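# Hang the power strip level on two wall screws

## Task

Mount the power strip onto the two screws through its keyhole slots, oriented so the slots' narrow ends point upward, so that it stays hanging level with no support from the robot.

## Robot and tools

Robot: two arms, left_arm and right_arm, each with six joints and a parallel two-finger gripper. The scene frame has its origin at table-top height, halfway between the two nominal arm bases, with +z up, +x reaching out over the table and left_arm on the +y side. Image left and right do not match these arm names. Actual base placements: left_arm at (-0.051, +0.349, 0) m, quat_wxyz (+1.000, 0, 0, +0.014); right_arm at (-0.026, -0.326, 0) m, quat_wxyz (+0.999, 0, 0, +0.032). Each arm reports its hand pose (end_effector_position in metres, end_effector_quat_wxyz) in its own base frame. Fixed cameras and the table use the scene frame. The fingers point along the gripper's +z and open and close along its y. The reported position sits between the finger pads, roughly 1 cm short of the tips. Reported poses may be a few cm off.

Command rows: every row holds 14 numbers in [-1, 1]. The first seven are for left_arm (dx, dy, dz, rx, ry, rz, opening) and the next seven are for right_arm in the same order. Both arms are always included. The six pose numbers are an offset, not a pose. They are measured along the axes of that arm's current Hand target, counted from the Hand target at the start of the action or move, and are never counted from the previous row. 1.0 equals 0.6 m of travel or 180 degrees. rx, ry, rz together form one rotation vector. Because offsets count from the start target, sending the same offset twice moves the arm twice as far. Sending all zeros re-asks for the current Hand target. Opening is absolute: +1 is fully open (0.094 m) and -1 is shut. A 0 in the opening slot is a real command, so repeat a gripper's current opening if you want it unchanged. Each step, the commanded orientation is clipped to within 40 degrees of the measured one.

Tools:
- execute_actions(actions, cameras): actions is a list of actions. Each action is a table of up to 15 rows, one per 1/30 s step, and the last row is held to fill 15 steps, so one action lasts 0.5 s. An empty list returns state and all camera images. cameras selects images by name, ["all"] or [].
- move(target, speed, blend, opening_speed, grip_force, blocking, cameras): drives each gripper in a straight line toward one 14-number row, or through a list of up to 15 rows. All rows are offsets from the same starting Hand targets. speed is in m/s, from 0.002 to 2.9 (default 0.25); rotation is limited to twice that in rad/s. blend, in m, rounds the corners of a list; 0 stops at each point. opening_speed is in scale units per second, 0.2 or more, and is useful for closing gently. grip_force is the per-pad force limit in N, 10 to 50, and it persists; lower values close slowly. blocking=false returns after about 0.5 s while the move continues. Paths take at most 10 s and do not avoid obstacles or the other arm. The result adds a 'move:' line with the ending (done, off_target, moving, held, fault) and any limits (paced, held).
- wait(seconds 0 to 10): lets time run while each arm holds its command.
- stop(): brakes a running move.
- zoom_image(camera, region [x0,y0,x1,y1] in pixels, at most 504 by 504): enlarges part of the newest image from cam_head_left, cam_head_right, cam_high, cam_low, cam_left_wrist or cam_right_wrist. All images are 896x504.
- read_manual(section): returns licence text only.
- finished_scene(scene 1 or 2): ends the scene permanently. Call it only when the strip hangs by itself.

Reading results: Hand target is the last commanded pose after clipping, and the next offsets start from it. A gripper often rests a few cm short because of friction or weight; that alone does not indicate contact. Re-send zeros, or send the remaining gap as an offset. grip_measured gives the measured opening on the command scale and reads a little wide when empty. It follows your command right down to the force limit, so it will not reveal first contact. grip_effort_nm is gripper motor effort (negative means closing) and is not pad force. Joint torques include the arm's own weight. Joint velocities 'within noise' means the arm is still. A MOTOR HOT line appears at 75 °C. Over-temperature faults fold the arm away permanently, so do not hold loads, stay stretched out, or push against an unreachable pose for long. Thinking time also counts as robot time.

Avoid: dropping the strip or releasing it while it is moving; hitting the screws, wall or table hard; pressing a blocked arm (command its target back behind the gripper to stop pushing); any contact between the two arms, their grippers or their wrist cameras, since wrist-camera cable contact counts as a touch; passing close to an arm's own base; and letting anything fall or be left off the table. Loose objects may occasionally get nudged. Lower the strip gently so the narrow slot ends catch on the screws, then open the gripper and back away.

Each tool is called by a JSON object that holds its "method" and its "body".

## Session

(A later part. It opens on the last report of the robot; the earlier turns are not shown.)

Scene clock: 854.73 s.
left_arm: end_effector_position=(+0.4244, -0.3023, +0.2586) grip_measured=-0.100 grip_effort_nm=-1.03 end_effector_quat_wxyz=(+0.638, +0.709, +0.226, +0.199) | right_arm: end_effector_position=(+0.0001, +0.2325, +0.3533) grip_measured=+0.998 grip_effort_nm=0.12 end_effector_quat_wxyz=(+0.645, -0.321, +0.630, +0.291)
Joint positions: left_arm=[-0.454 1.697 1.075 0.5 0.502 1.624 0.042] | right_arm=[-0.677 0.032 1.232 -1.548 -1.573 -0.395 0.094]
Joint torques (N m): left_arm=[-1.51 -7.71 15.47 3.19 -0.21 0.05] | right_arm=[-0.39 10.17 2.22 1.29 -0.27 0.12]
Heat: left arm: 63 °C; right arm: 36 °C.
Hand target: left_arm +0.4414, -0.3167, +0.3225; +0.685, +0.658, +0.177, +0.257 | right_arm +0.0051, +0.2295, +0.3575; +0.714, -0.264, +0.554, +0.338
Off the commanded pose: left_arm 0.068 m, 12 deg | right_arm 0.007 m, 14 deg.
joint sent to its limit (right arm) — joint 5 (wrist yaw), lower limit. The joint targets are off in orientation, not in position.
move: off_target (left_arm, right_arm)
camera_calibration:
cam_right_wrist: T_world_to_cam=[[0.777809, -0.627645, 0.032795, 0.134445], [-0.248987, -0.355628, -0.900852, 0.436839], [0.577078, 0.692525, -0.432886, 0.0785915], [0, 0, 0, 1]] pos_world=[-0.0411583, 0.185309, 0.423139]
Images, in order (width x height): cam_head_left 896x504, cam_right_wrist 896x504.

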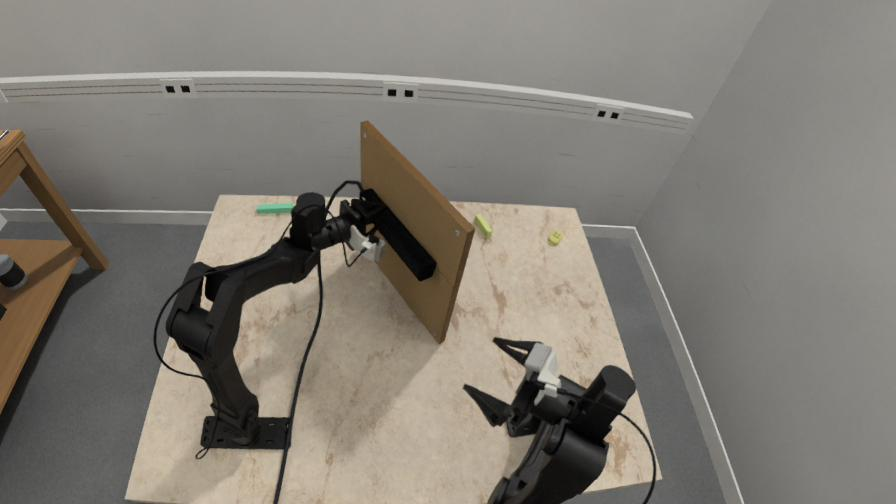

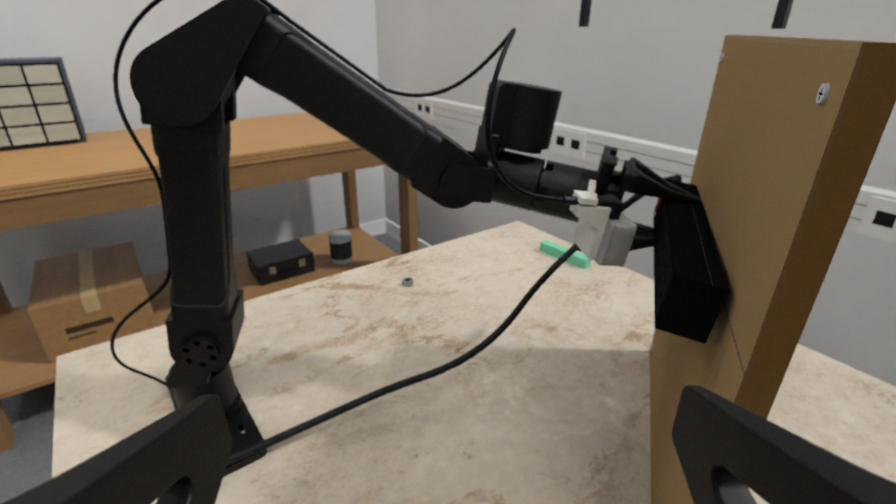

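{"method": "move", "body": {"target": [[0,0.0,-0.02,-0.03,0,0.0,-0.2,0,0,0,0,0,0,1],[0.0,-0.005,-0.02,-0.02,0.02,0.01,-0.2,0,0,0,0,0,0,1],[0.0,-0.005,0.0,-0.02,0.04,0.01,-0.2,0,0,0,0,0,0,1]], "speed": 0.06, "cameras": ["cam_head_left","cam_right_wrist"]}}

{"method": "zoom_image", "body": {"camera": "cam_head_left", "region": [340, 180, 440, 280]}}

{"method": "zoom_image", "body": {"camera": "cam_right_wrist", "region": [580, 110, 780, 370]}}

Scene clock: 863.57 s.
left_arm: end_effector_position=(+0.4249, -0.3015, +0.2590) grip_measured=-0.100 grip_effort_nm=-1.03 end_effector_quat_wxyz=(+0.647, +0.690, +0.231, +0.227) | right_arm: end_effector_position=(+0.0001, +0.2325, +0.3533) grip_measured=+0.998 grip_effort_nm=0.12 end_effector_quat_wxyz=(+0.645, -0.321, +0.630, +0.291)
Joint positions: left_arm=[-0.472 1.698 1.023 0.611 0.439 1.613 0.042] | right_arm=[-0.677 0.032 1.232 -1.548 -1.573 -0.395 0.094]
Joint torques (N m): left_arm=[-4.71 -7.83 12.86 3.56 -1.23 0.12] | right_arm=[-0.43 10.15 2.3 1.25 -0.28 0.1]
Heat: left arm: 67 °C; right arm: 37 °C.
Hand target: left_arm +0.4417, -0.3168, +0.3198; +0.689, +0.622, +0.200, +0.314 | right_arm +0.0051, +0.2295, +0.3575; +0.714, -0.264, +0.554, +0.338
Off the commanded pose: left_arm 0.065 m, 14 deg | right_arm 0.007 m, 14 deg.
joint sent to its limit (right arm) — joint 5 (wrist yaw), lower limit. The joint targets are off in orientation, not in position.
move: off_target (left_arm, right_arm)
camera_calibration:
cam_right_wrist: T_world_to_cam=[[0.777809, -0.627645, 0.032795, 0.134445], [-0.248987, -0.355628, -0.900852, 0.436839], [0.577078, 0.692525, -0.432886, 0.0785915], [0, 0, 0, 1]] pos_world=[-0.0411583, 0.185309, 0.423139]
Images, in order (width x height): cam_head_left 896x504, cam_right_wrist 896x504.

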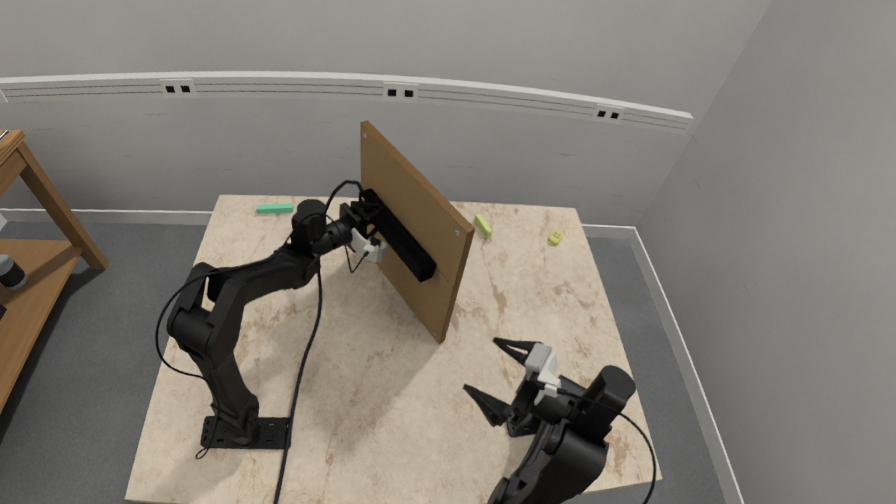

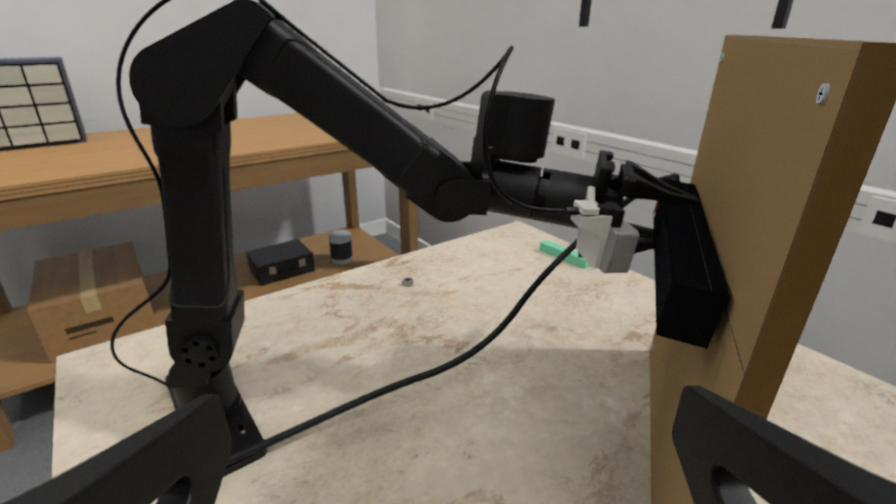

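Scaled by 5.040 from the camera's 896x504 image, which has a finer 1280x720 frame.

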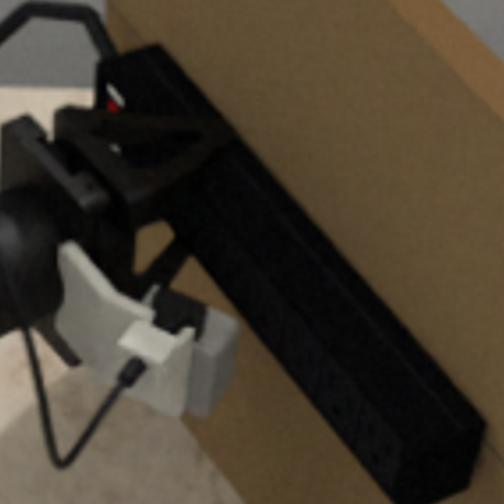

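Scaled by 1.938 from the camera's 896x504 image, which has a finer 1280x720 frame.

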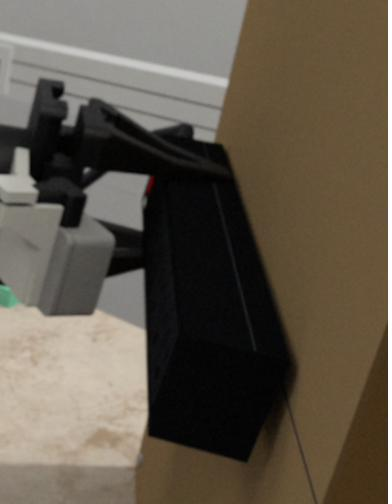

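{"method": "move", "body": {"target": [[0,0.0,0.01,0,0.02,-0.025,-0.2,0,0,0,0,0,0,1],[0.01,0,0.01,0.0,0.03,0.01,-0.2,0,0,0,0,0,0,1],[0.012,-0.02,0.01,0.0,0.03,0.03,-0.2,0,0,0,0,0,0,1]], "speed": 0.04, "cameras": ["cam_head_left","cam_right_wrist"]}}

{"method": "zoom_image", "body": {"camera": "cam_head_left", "region": [340, 180, 440, 280]}}

{"method": "zoom_image", "body": {"camera": "cam_right_wrist", "region": [580, 110, 780, 370]}}

Scene clock: 872.73 s.
left_arm: end_effector_position=(+0.4254, -0.3019, +0.2587) grip_measured=-0.100 grip_effort_nm=-1.03 end_effector_quat_wxyz=(+0.625, +0.687, +0.255, +0.269) | right_arm: end_effector_position=(+0.0001, +0.2325, +0.3533) grip_measured=+0.998 grip_effort_nm=0.12 end_effector_quat_wxyz=(+0.645, -0.321, +0.630, +0.291)
Joint positions: left_arm=[-0.521 1.672 1.008 0.586 0.287 1.644 0.042] | right_arm=[-0.677 0.032 1.232 -1.548 -1.573 -0.395 0.094]
Joint torques (N m): left_arm=[-3.02 -3.41 13.72 4.02 -1.04 0.76] | right_arm=[-0.43 10.17 2.37 1.26 -0.25 0.05]
Heat: left arm: 74 °C; right arm: 37 °C.
Hand target: left_arm +0.4531, -0.3166, +0.3095; +0.663, +0.615, +0.203, +0.375 | right_arm +0.0051, +0.2295, +0.3575; +0.714, -0.264, +0.554, +0.338
Off the commanded pose: left_arm 0.060 m, 17 deg | right_arm 0.007 m, 14 deg.
joint sent to its limit (right arm) — joint 5 (wrist yaw), lower limit. The joint targets are off in orientation, not in position.
move: off_target (left_arm, right_arm)
camera_calibration:
cam_right_wrist: T_world_to_cam=[[0.777809, -0.627645, 0.032795, 0.134445], [-0.248987, -0.355628, -0.900852, 0.436839], [0.577078, 0.692525, -0.432886, 0.0785915], [0, 0, 0, 1]] pos_world=[-0.0411583, 0.185309, 0.423139]
Images, in order (width x height): cam_head_left 896x504, cam_right_wrist 896x504.

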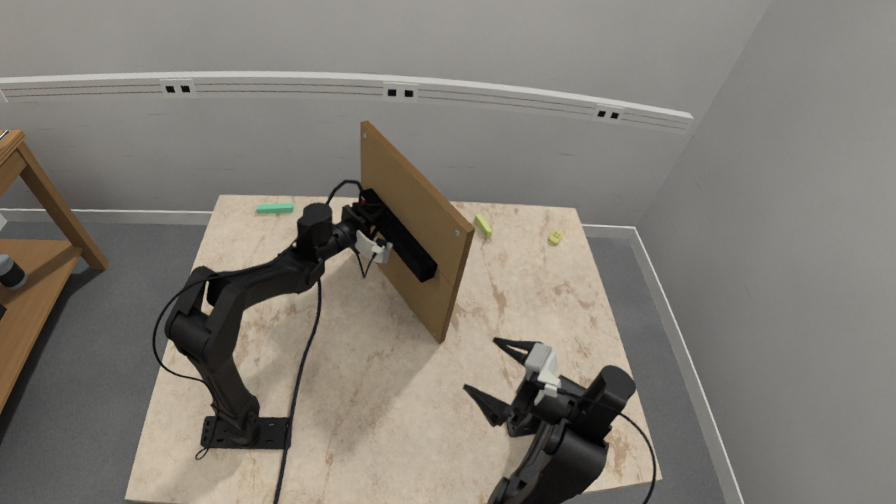

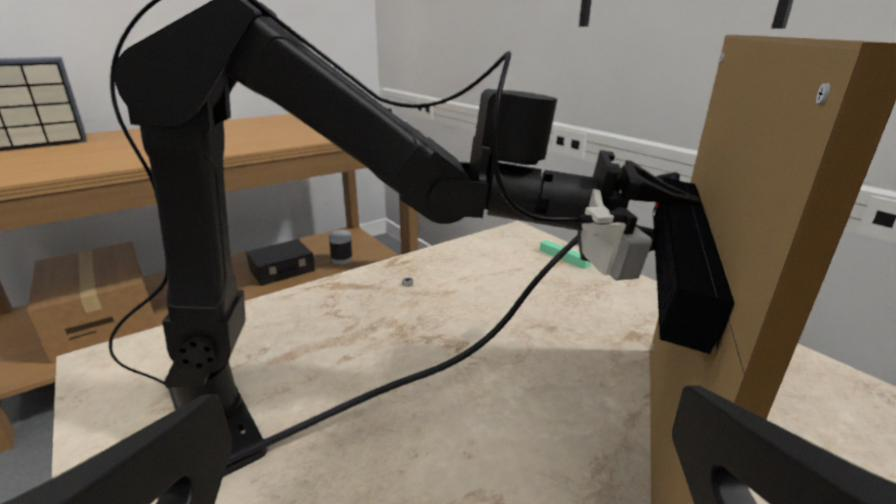

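Scaled by 5.040 from the camera's 896x504 image, which has a finer 1280x720 frame.

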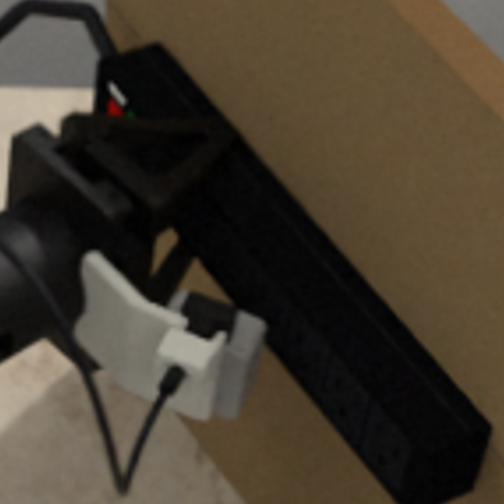

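Scaled by 1.938 from the camera's 896x504 image, which has a finer 1280x720 frame.

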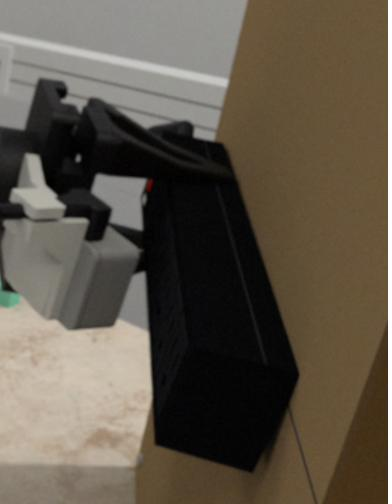

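{"method": "move", "body": {"target": [[0,-0.03,-0.005,0,-0.03,0.0,-0.2,0,0,0,0,0,0,1],[-0.01,-0.07,-0.005,0.0,-0.03,-0.01,-0.2,0,0,0,0,0,0,1]], "speed": 0.05, "cameras": ["cam_head_left","cam_right_wrist"]}}

{"method": "zoom_image", "body": {"camera": "cam_head_left", "region": [340, 180, 440, 280]}}

{"method": "zoom_image", "body": {"camera": "cam_right_wrist", "region": [580, 110, 780, 370]}}

Scene clock: 878.60 s.
left_arm: end_effector_position=(+0.4270, -0.3054, +0.2547) grip_measured=-0.100 grip_effort_nm=-1.03 end_effector_quat_wxyz=(+0.682, +0.660, +0.201, +0.241) | right_arm: end_effector_position=(+0.0001, +0.2325, +0.3533) grip_measured=+0.998 grip_effort_nm=0.12 end_effector_quat_wxyz=(+0.645, -0.321, +0.630, +0.291)
Joint positions: left_arm=[-0.467 1.778 0.976 0.854 0.468 1.591 0.042] | right_arm=[-0.677 0.032 1.232 -1.548 -1.573 -0.395 0.094]
Joint torques (N m): left_arm=[-3.37 -1.87 14.06 2.77 -1.39 0.97] | right_arm=[-0.46 10.06 2.28 1.25 -0.29 0.07]
Heat: left arm: 78 °C; right arm: 37 °C. Fold the left arm in close to its base, or ease its load, before you think long.
Hand target: left_arm +0.4576, -0.3175, +0.2672; +0.678, +0.629, +0.182, +0.335 | right_arm +0.0051, +0.2295, +0.3575; +0.714, -0.264, +0.554, +0.338
Off the commanded pose: left_arm 0.035 m, 12 deg | right_arm 0.007 m, 14 deg.
MOTOR HOT: joint 4 (wrist pitch) of the left arm reports 78 °C; the controller's stop level is 90 °C. To cool a motor, set the load down, stop pushing, or move to a pose that needs little force.
joint sent to its limit (right arm) — joint 5 (wrist yaw), lower limit. The joint targets are off in orientation, not in position.
move: off_target (left_arm, right_arm)
camera_calibration:
cam_right_wrist: T_world_to_cam=[[0.777809, -0.627645, 0.032795, 0.134445], [-0.248987, -0.355628, -0.900852, 0.436839], [0.577078, 0.692525, -0.432886, 0.0785915], [0, 0, 0, 1]] pos_world=[-0.0411583, 0.185309, 0.423139]
Images, in order (width x height): cam_head_left 896x504, cam_right_wrist 896x504.

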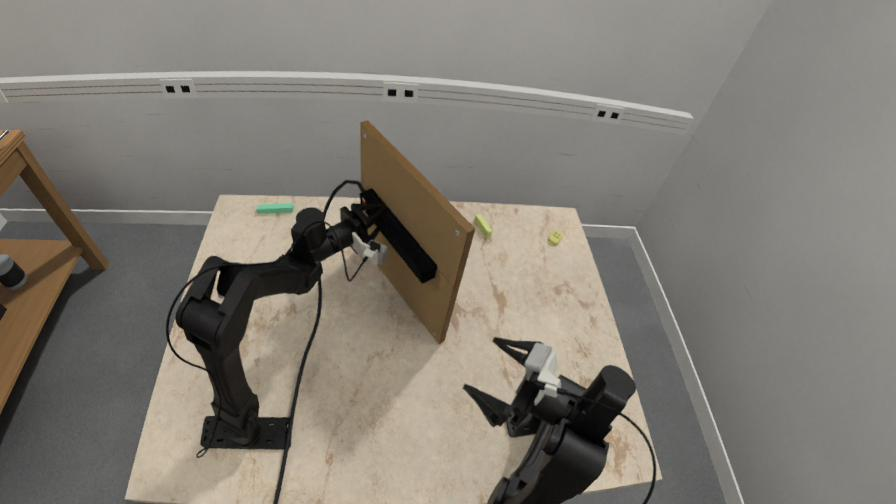

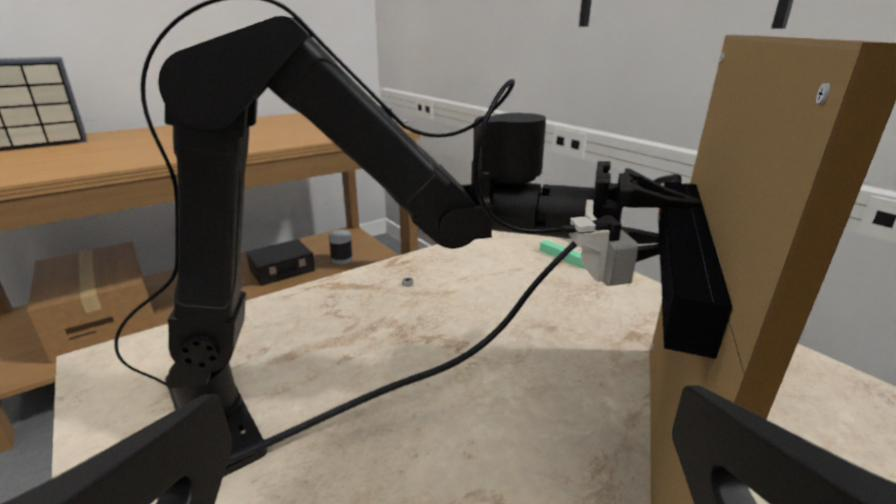

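Scaled by 5.040 from the camera's 896x504 image, which has a finer 1280x720 frame.

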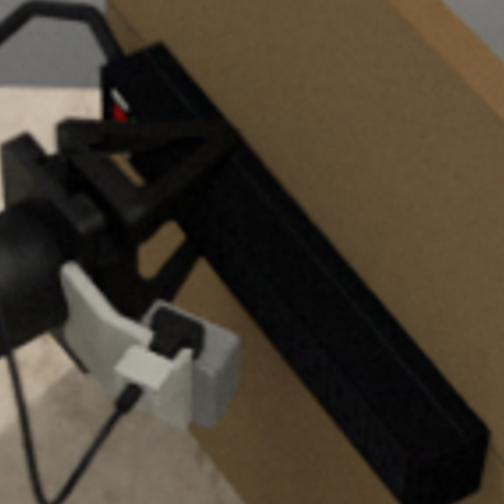

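Scaled by 1.938 from the camera's 896x504 image, which has a finer 1280x720 frame.

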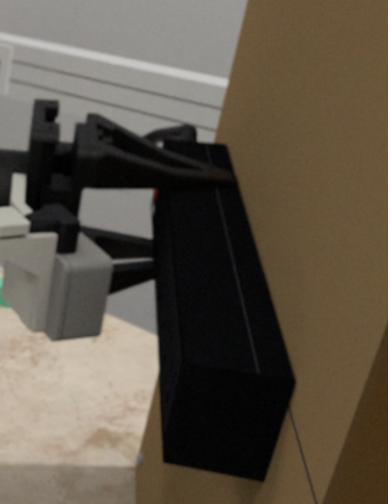

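{"method": "move", "body": {"target": [-0.01,-0.03,-0.02,0,-0.02,-0.01,-0.2,0,0,0,0,0,0,1], "speed": 0.05, "cameras": ["cam_head_left","cam_right_wrist"]}}

{"method": "zoom_image", "body": {"camera": "cam_head_left", "region": [340, 180, 440, 280]}}

{"method": "zoom_image", "body": {"camera": "cam_right_wrist", "region": [580, 110, 780, 370]}}

Scene clock: 885.40 s.
left_arm: end_effector_position=(+0.4257, -0.3042, +0.2533) grip_measured=-0.100 grip_effort_nm=-1.03 end_effector_quat_wxyz=(+0.707, +0.642, +0.181, +0.233) | right_arm: end_effector_position=(+0.0001, +0.2325, +0.3533) grip_measured=+0.998 grip_effort_nm=0.12 end_effector_quat_wxyz=(+0.645, -0.321, +0.630, +0.291)
Joint positions: left_arm=[-0.449 1.83 0.956 1 0.525 1.551 0.042] | right_arm=[-0.677 0.032 1.232 -1.548 -1.573 -0.395 0.094]
Joint torques (N m): left_arm=[-2.45 -2.96 11.63 2.14 -1.09 1.06] | right_arm=[-0.35 10.15 2.24 1.26 -0.27 0.08]
Heat: left arm: 76 °C; right arm: 37 °C. Fold the left arm in close to its base, or ease its load, before you think long.
Hand target: left_arm +0.4493, -0.3125, +0.2471; +0.688, +0.636, +0.170, +0.305 | right_arm +0.0051, +0.2295, +0.3575; +0.714, -0.264, +0.554, +0.338
Off the commanded pose: left_arm 0.026 m, 9 deg | right_arm 0.007 m, 14 deg.
MOTOR HOT: still on. Joint 4 (wrist pitch) of the left arm reports 76 °C.
joint sent to its limit (right arm) — joint 5 (wrist yaw), lower limit. The joint targets are off in orientation, not in position.
move: off_target (left_arm, right_arm)
camera_calibration:
cam_right_wrist: T_world_to_cam=[[0.777809, -0.627645, 0.032795, 0.134445], [-0.248987, -0.355628, -0.900852, 0.436839], [0.577078, 0.692525, -0.432886, 0.0785915], [0, 0, 0, 1]] pos_world=[-0.0411583, 0.185309, 0.423139]
Images, in order (width x height): cam_head_left 896x504, cam_right_wrist 896x504.

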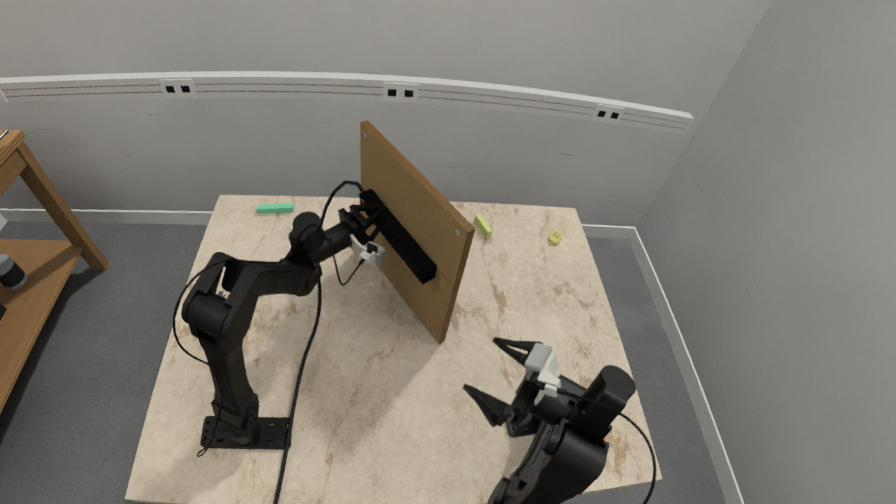

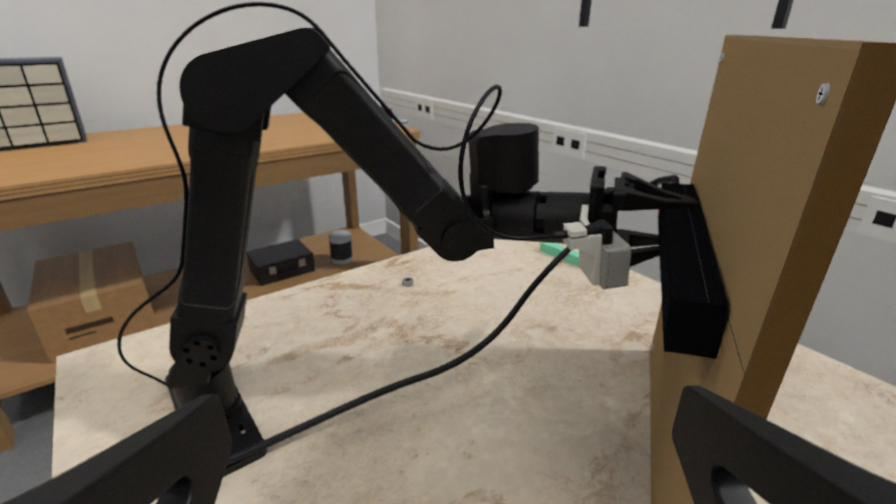

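Scaled by 5.040 from the camera's 896x504 image, which has a finer 1280x720 frame.

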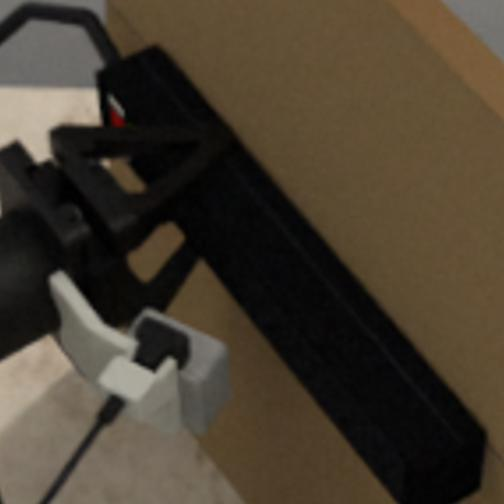

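Scaled by 1.938 from the camera's 896x504 image, which has a finer 1280x720 frame.

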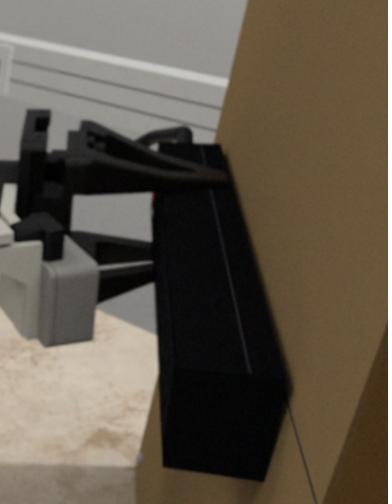

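{"method": "move", "body": {"target": [0,0.01,0.01,0.03,-0.02,0,-0.2,0,0,0,0,0,0,1], "speed": 0.06, "cameras": ["cam_head_left","cam_right_wrist"]}}

{"method": "zoom_image", "body": {"camera": "cam_head_left", "region": [340, 180, 440, 280]}}

{"method": "zoom_image", "body": {"camera": "cam_right_wrist", "region": [580, 110, 780, 370]}}

Scene clock: 890.37 s.
left_arm: end_effector_position=(+0.4263, -0.3053, +0.2527) grip_measured=-0.100 grip_effort_nm=-1.03 end_effector_quat_wxyz=(+0.690, +0.668, +0.176, +0.214) | right_arm: end_effector_position=(+0.0001, +0.2325, +0.3533) grip_measured=+0.998 grip_effort_nm=0.12 end_effector_quat_wxyz=(+0.645, -0.321, +0.630, +0.291)
Joint positions: left_arm=[-0.435 1.803 1 0.856 0.577 1.586 0.042] | right_arm=[-0.677 0.032 1.232 -1.548 -1.573 -0.395 0.094]
Joint torques (N m): left_arm=[-2.47 -4.42 14.82 1.44 -0.95 1.12] | right_arm=[-0.4 10.02 2.26 1.27 -0.29 0.1]
Heat: left arm: 72 °C; right arm: 37 °C. Fold the left arm in close to its base, or ease its load, before you think long.
Hand target: left_arm +0.4519, -0.3171, +0.2538; +0.663, +0.677, +0.162, +0.276 | right_arm +0.0051, +0.2295, +0.3575; +0.714, -0.264, +0.554, +0.338
Off the commanded pose: left_arm 0.028 m, 8 deg | right_arm 0.007 m, 14 deg.
MOTOR HOT: still on. Joint 4 (wrist pitch) of the left arm reports 72 °C.
joint sent to its limit (right arm) — joint 5 (wrist yaw), lower limit. The joint targets are off in orientation, not in position.
move: off_target (left_arm, right_arm)
camera_calibration:
cam_right_wrist: T_world_to_cam=[[0.777809, -0.627645, 0.032795, 0.134445], [-0.248987, -0.355628, -0.900852, 0.436839], [0.577078, 0.692525, -0.432886, 0.0785915], [0, 0, 0, 1]] pos_world=[-0.0411583, 0.185309, 0.423139]
Images, in order (width x height): cam_head_left 896x504, cam_right_wrist 896x504.

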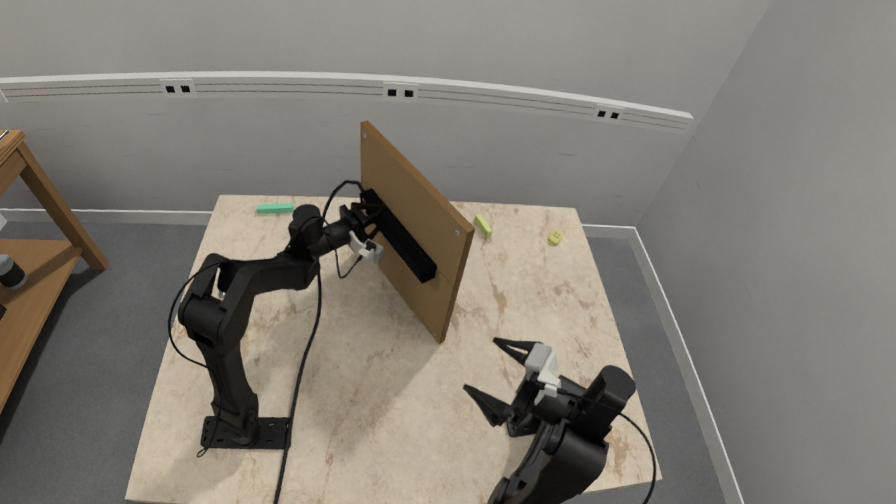

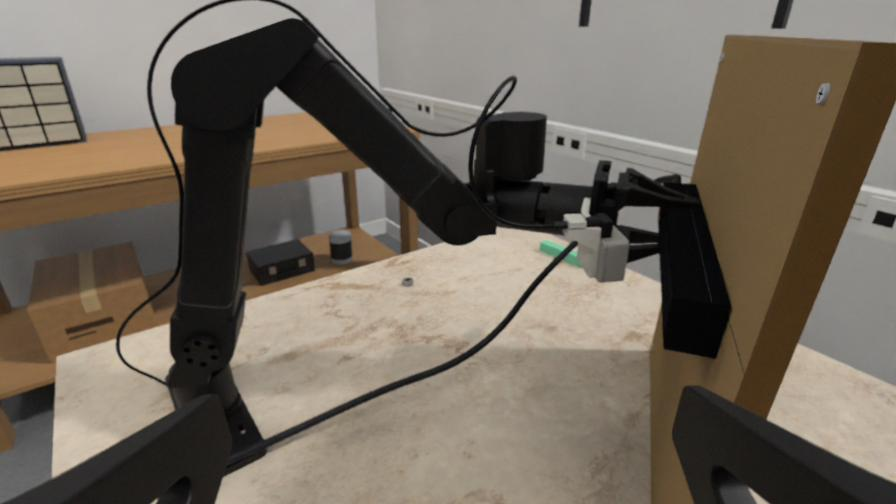

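Scaled by 5.040 from the camera's 896x504 image, which has a finer 1280x720 frame.

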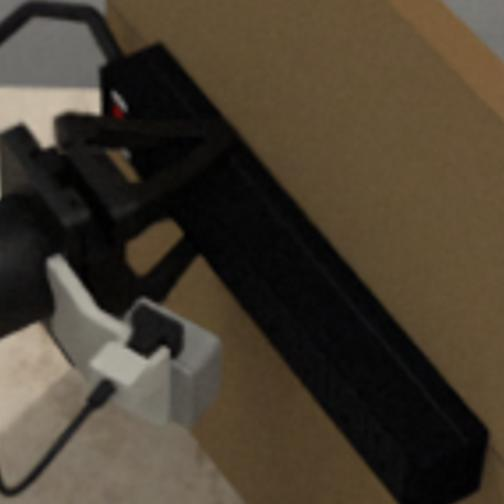

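Scaled by 1.938 from the camera's 896x504 image, which has a finer 1280x720 frame.

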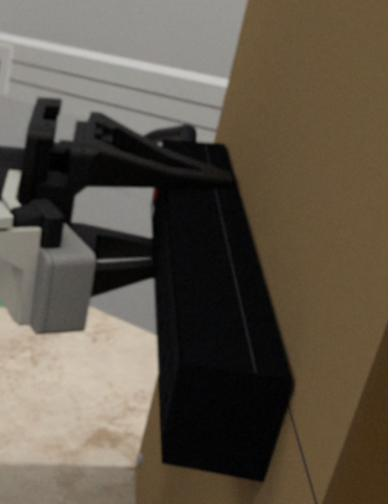

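{"method": "move", "body": {"target": [-0.01,0,-0.055,0,0.0,0,-0.2,0,0,0,0,0,0,1], "speed": 0.06, "cameras": ["cam_head_left","cam_right_wrist"]}}

{"method": "zoom_image", "body": {"camera": "cam_head_left", "region": [340, 180, 440, 280]}}

{"method": "zoom_image", "body": {"camera": "cam_right_wrist", "region": [580, 110, 780, 370]}}

Scene clock: 893.47 s.
left_arm: end_effector_position=(+0.4271, -0.3008, +0.2481) grip_measured=-0.100 grip_effort_nm=-1.03 end_effector_quat_wxyz=(+0.676, +0.675, +0.179, +0.237) | right_arm: end_effector_position=(+0.0001, +0.2325, +0.3533) grip_measured=+0.998 grip_effort_nm=0.12 end_effector_quat_wxyz=(+0.645, -0.321, +0.630, +0.291)
Joint positions: left_arm=[-0.438 1.784 0.98 0.833 0.536 1.633 0.042] | right_arm=[-0.677 0.032 1.232 -1.548 -1.573 -0.395 0.094]
Joint torques (N m): left_arm=[0.28 -10.65 5.93 1.9 -0.33 0.72] | right_arm=[-0.36 10.09 2.29 1.28 -0.26 0.07]
Heat: left arm: 70 °C; right arm: 37 °C.
Hand target: left_arm +0.4276, -0.2940, +0.2517; +0.663, +0.677, +0.163, +0.276 | right_arm +0.0051, +0.2295, +0.3575; +0.714, -0.264, +0.554, +0.338
Off the commanded pose: left_arm 0.008 m, 5 deg | right_arm 0.007 m, 14 deg.
MOTOR HOT: cleared for the motors of the left arm.
joint sent to its limit (right arm) — joint 5 (wrist yaw), lower limit. The joint targets are off in orientation, not in position.
move: off_target (left_arm, right_arm)
camera_calibration:
cam_right_wrist: T_world_to_cam=[[0.777809, -0.627645, 0.032795, 0.134445], [-0.248987, -0.355628, -0.900852, 0.436839], [0.577078, 0.692525, -0.432886, 0.0785915], [0, 0, 0, 1]] pos_world=[-0.0411583, 0.185309, 0.423139]
Images, in order (width x height): cam_head_left 896x504, cam_right_wrist 896x504.

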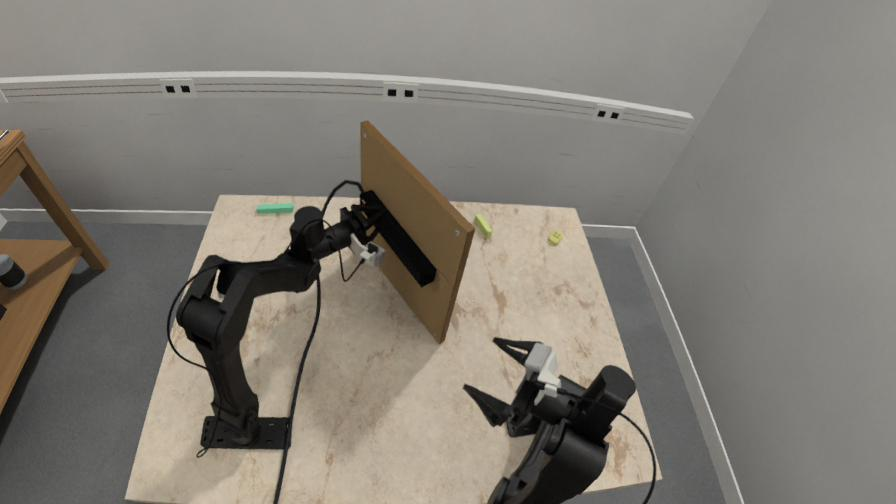

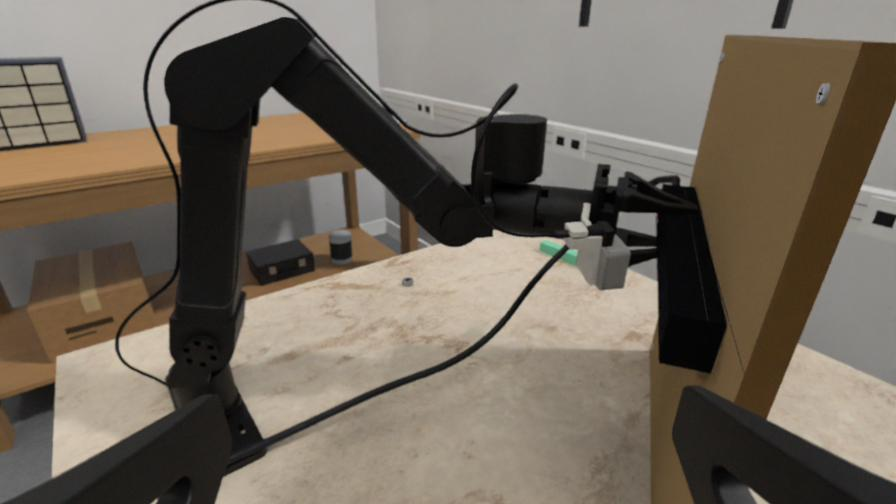

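Scaled by 5.040 from the camera's 896x504 image, which has a finer 1280x720 frame.

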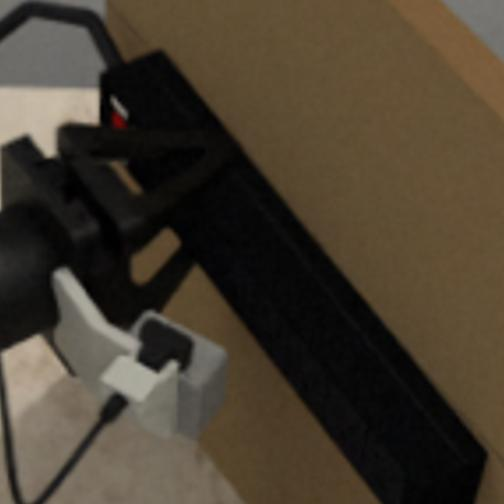

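Scaled by 1.938 from the camera's 896x504 image, which has a finer 1280x720 frame.

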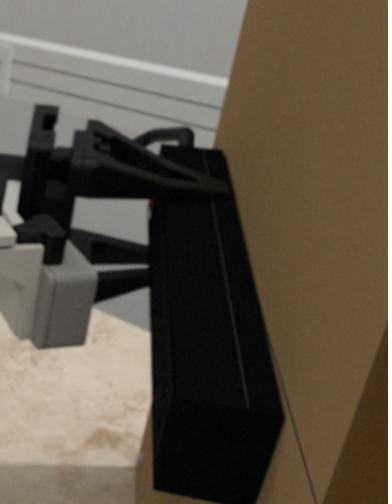

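{"method": "move", "body": {"target": [0,-0.03,0,0,0,-0.015,-0.2,0,0,0,0,0,0,1], "speed": 0.05, "cameras": ["cam_head_left","cam_right_wrist"]}}

{"method": "zoom_image", "body": {"camera": "cam_head_left", "region": [340, 180, 440, 280]}}

{"method": "zoom_image", "body": {"camera": "cam_right_wrist", "region": [580, 110, 780, 370]}}

Scene clock: 897.97 s.
left_arm: end_effector_position=(+0.4269, -0.3007, +0.2479) grip_measured=-0.100 grip_effort_nm=-1.03 end_effector_quat_wxyz=(+0.683, +0.666, +0.181, +0.241) | right_arm: end_effector_position=(+0.0001, +0.2325, +0.3533) grip_measured=+0.998 grip_effort_nm=0.12 end_effector_quat_wxyz=(+0.645, -0.321, +0.630, +0.291)
Joint positions: left_arm=[-0.442 1.796 0.964 0.888 0.524 1.616 0.042] | right_arm=[-0.677 0.032 1.232 -1.548 -1.573 -0.395 0.094]
Joint torques (N m): left_arm=[1.16 -7.79 5.04 2.03 -0.17 0.46] | right_arm=[-0.35 10.21 2.37 1.25 -0.25 0.09]
Heat: left arm: 69 °C; right arm: 37 °C.
Hand target: left_arm +0.4303, -0.2928, +0.2338; +0.669, +0.673, +0.178, +0.261 | right_arm +0.0051, +0.2295, +0.3575; +0.714, -0.264, +0.554, +0.338
Off the commanded pose: left_arm 0.016 m, 3 deg | right_arm 0.007 m, 14 deg.
joint sent to its limit (right arm) — joint 5 (wrist yaw), lower limit. The joint targets are off in orientation, not in position.
move: off_target (left_arm, right_arm)
camera_calibration:
cam_right_wrist: T_world_to_cam=[[0.777809, -0.627645, 0.032795, 0.134445], [-0.248987, -0.355628, -0.900852, 0.436839], [0.577078, 0.692525, -0.432886, 0.0785915], [0, 0, 0, 1]] pos_world=[-0.0411583, 0.185309, 0.423139]
Images, in order (width x height): cam_head_left 896x504, cam_right_wrist 896x504.

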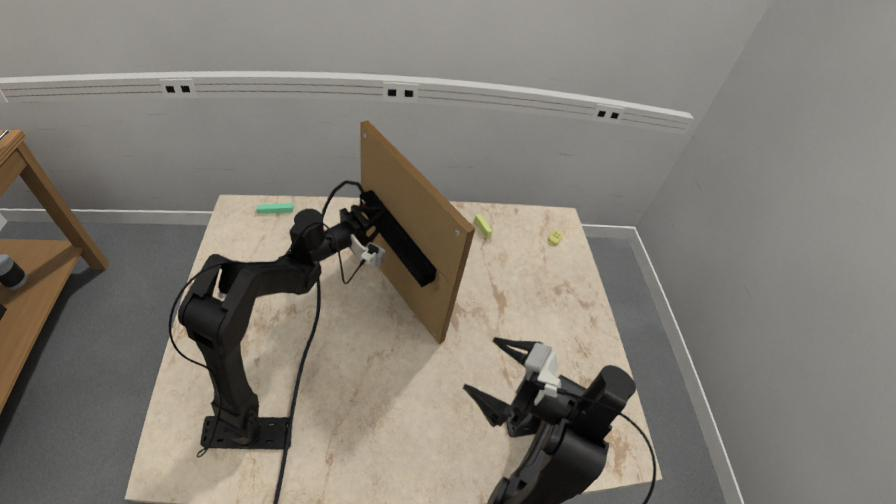

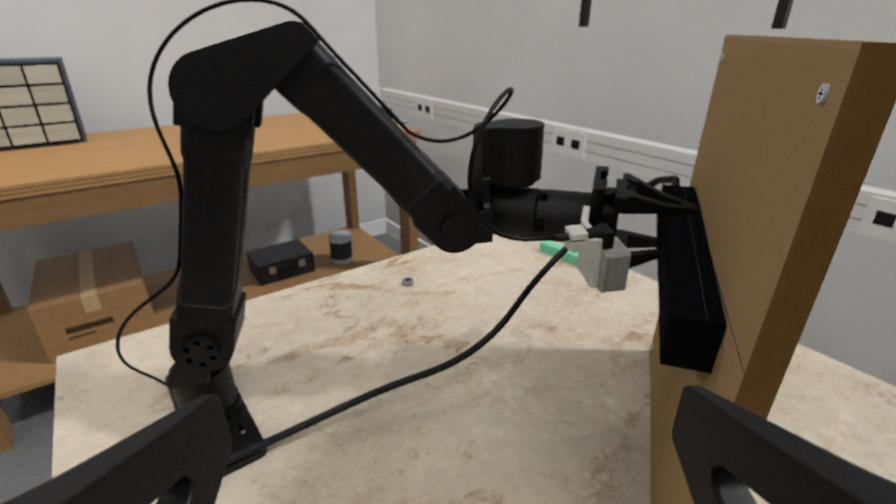

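Scaled by 5.040 from the camera's 896x504 image, which has a finer 1280x720 frame.

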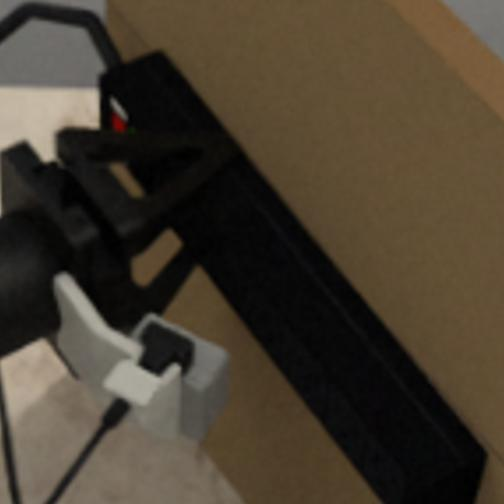

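Scaled by 1.938 from the camera's 896x504 image, which has a finer 1280x720 frame.

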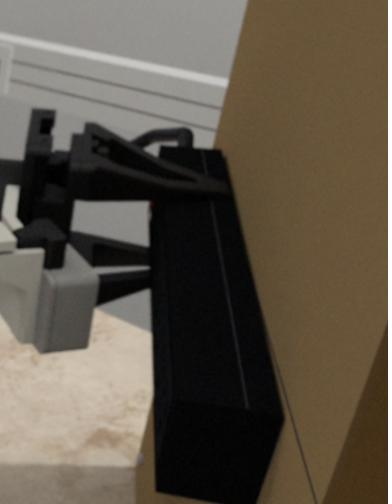

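{"method": "move", "body": {"target": [[0.01,-0.02,0.01,0.01,0,-0.03,-0.2,0,0,0,0,0,0,1],[-0.01,-0.03,0.0,0.01,0,-0.03,-0.2,0,0,0,0,0,0,1]], "speed": 0.05, "cameras": ["cam_head_left","cam_right_wrist"]}}

{"method": "zoom_image", "body": {"camera": "cam_head_left", "region": [340, 180, 440, 280]}}

{"method": "zoom_image", "body": {"camera": "cam_right_wrist", "region": [580, 110, 780, 370]}}

Scene clock: 903.13 s.
left_arm: end_effector_position=(+0.4271, -0.3010, +0.2390) grip_measured=-0.100 grip_effort_nm=-1.03 end_effector_quat_wxyz=(+0.689, +0.659, +0.204, +0.221) | right_arm: end_effector_position=(+0.0001, +0.2325, +0.3533) grip_measured=+0.998 grip_effort_nm=0.12 end_effector_quat_wxyz=(+0.645, -0.321, +0.630, +0.291)
Joint positions: left_arm=[-0.446 1.815 0.946 0.924 0.513 1.554 0.042] | right_arm=[-0.677 0.032 1.232 -1.548 -1.573 -0.395 0.094]
Joint torques (N m): left_arm=[0.49 -7.76 4.27 1.79 -0.18 0.33] | right_arm=[-0.42 10.18 2.11 1.25 -0.26 0.09]
Heat: left arm: 67 °C; right arm: 37 °C.
Hand target: left_arm +0.4275, -0.2955, +0.2155; +0.670, +0.674, +0.214, +0.226 | right_arm +0.0051, +0.2295, +0.3575; +0.714, -0.264, +0.554, +0.338
Off the commanded pose: left_arm 0.024 m, 3 deg | right_arm 0.007 m, 14 deg.
joint sent to its limit (right arm) — joint 5 (wrist yaw), lower limit. The joint targets are off in orientation, not in position.
move: off_target (left_arm, right_arm)
camera_calibration:
cam_right_wrist: T_world_to_cam=[[0.777809, -0.627645, 0.032795, 0.134445], [-0.248987, -0.355628, -0.900852, 0.436839], [0.577078, 0.692525, -0.432886, 0.0785915], [0, 0, 0, 1]] pos_world=[-0.0411583, 0.185309, 0.423139]
Images, in order (width x height): cam_head_left 896x504, cam_right_wrist 896x504.

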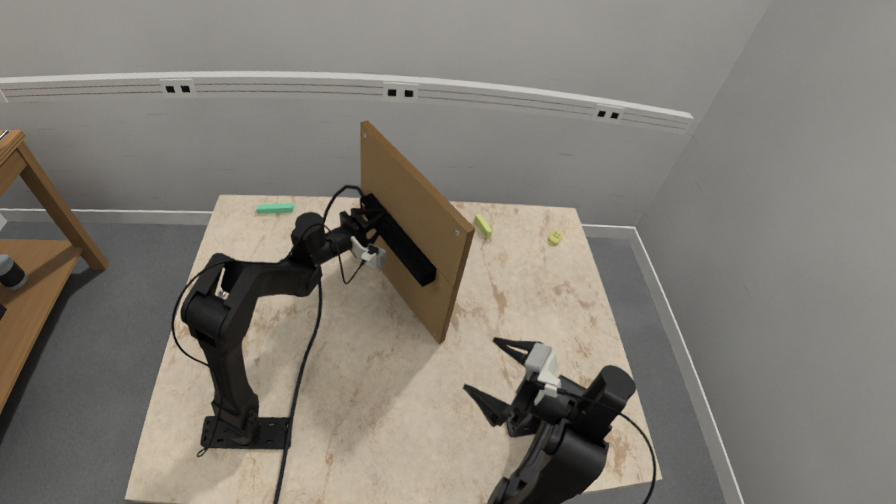

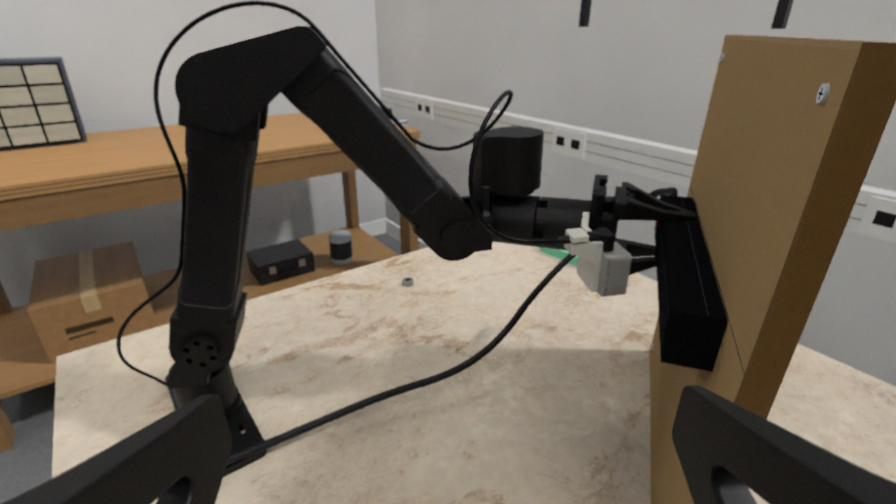

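Scaled by 5.040 from the camera's 896x504 image, which has a finer 1280x720 frame.

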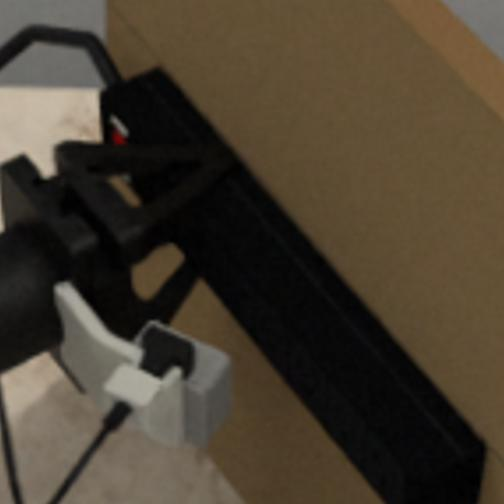

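Scaled by 1.938 from the camera's 896x504 image, which has a finer 1280x720 frame.

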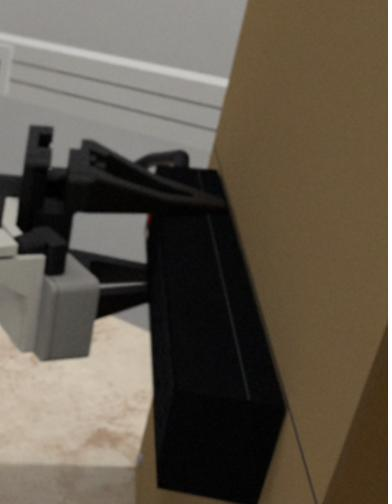

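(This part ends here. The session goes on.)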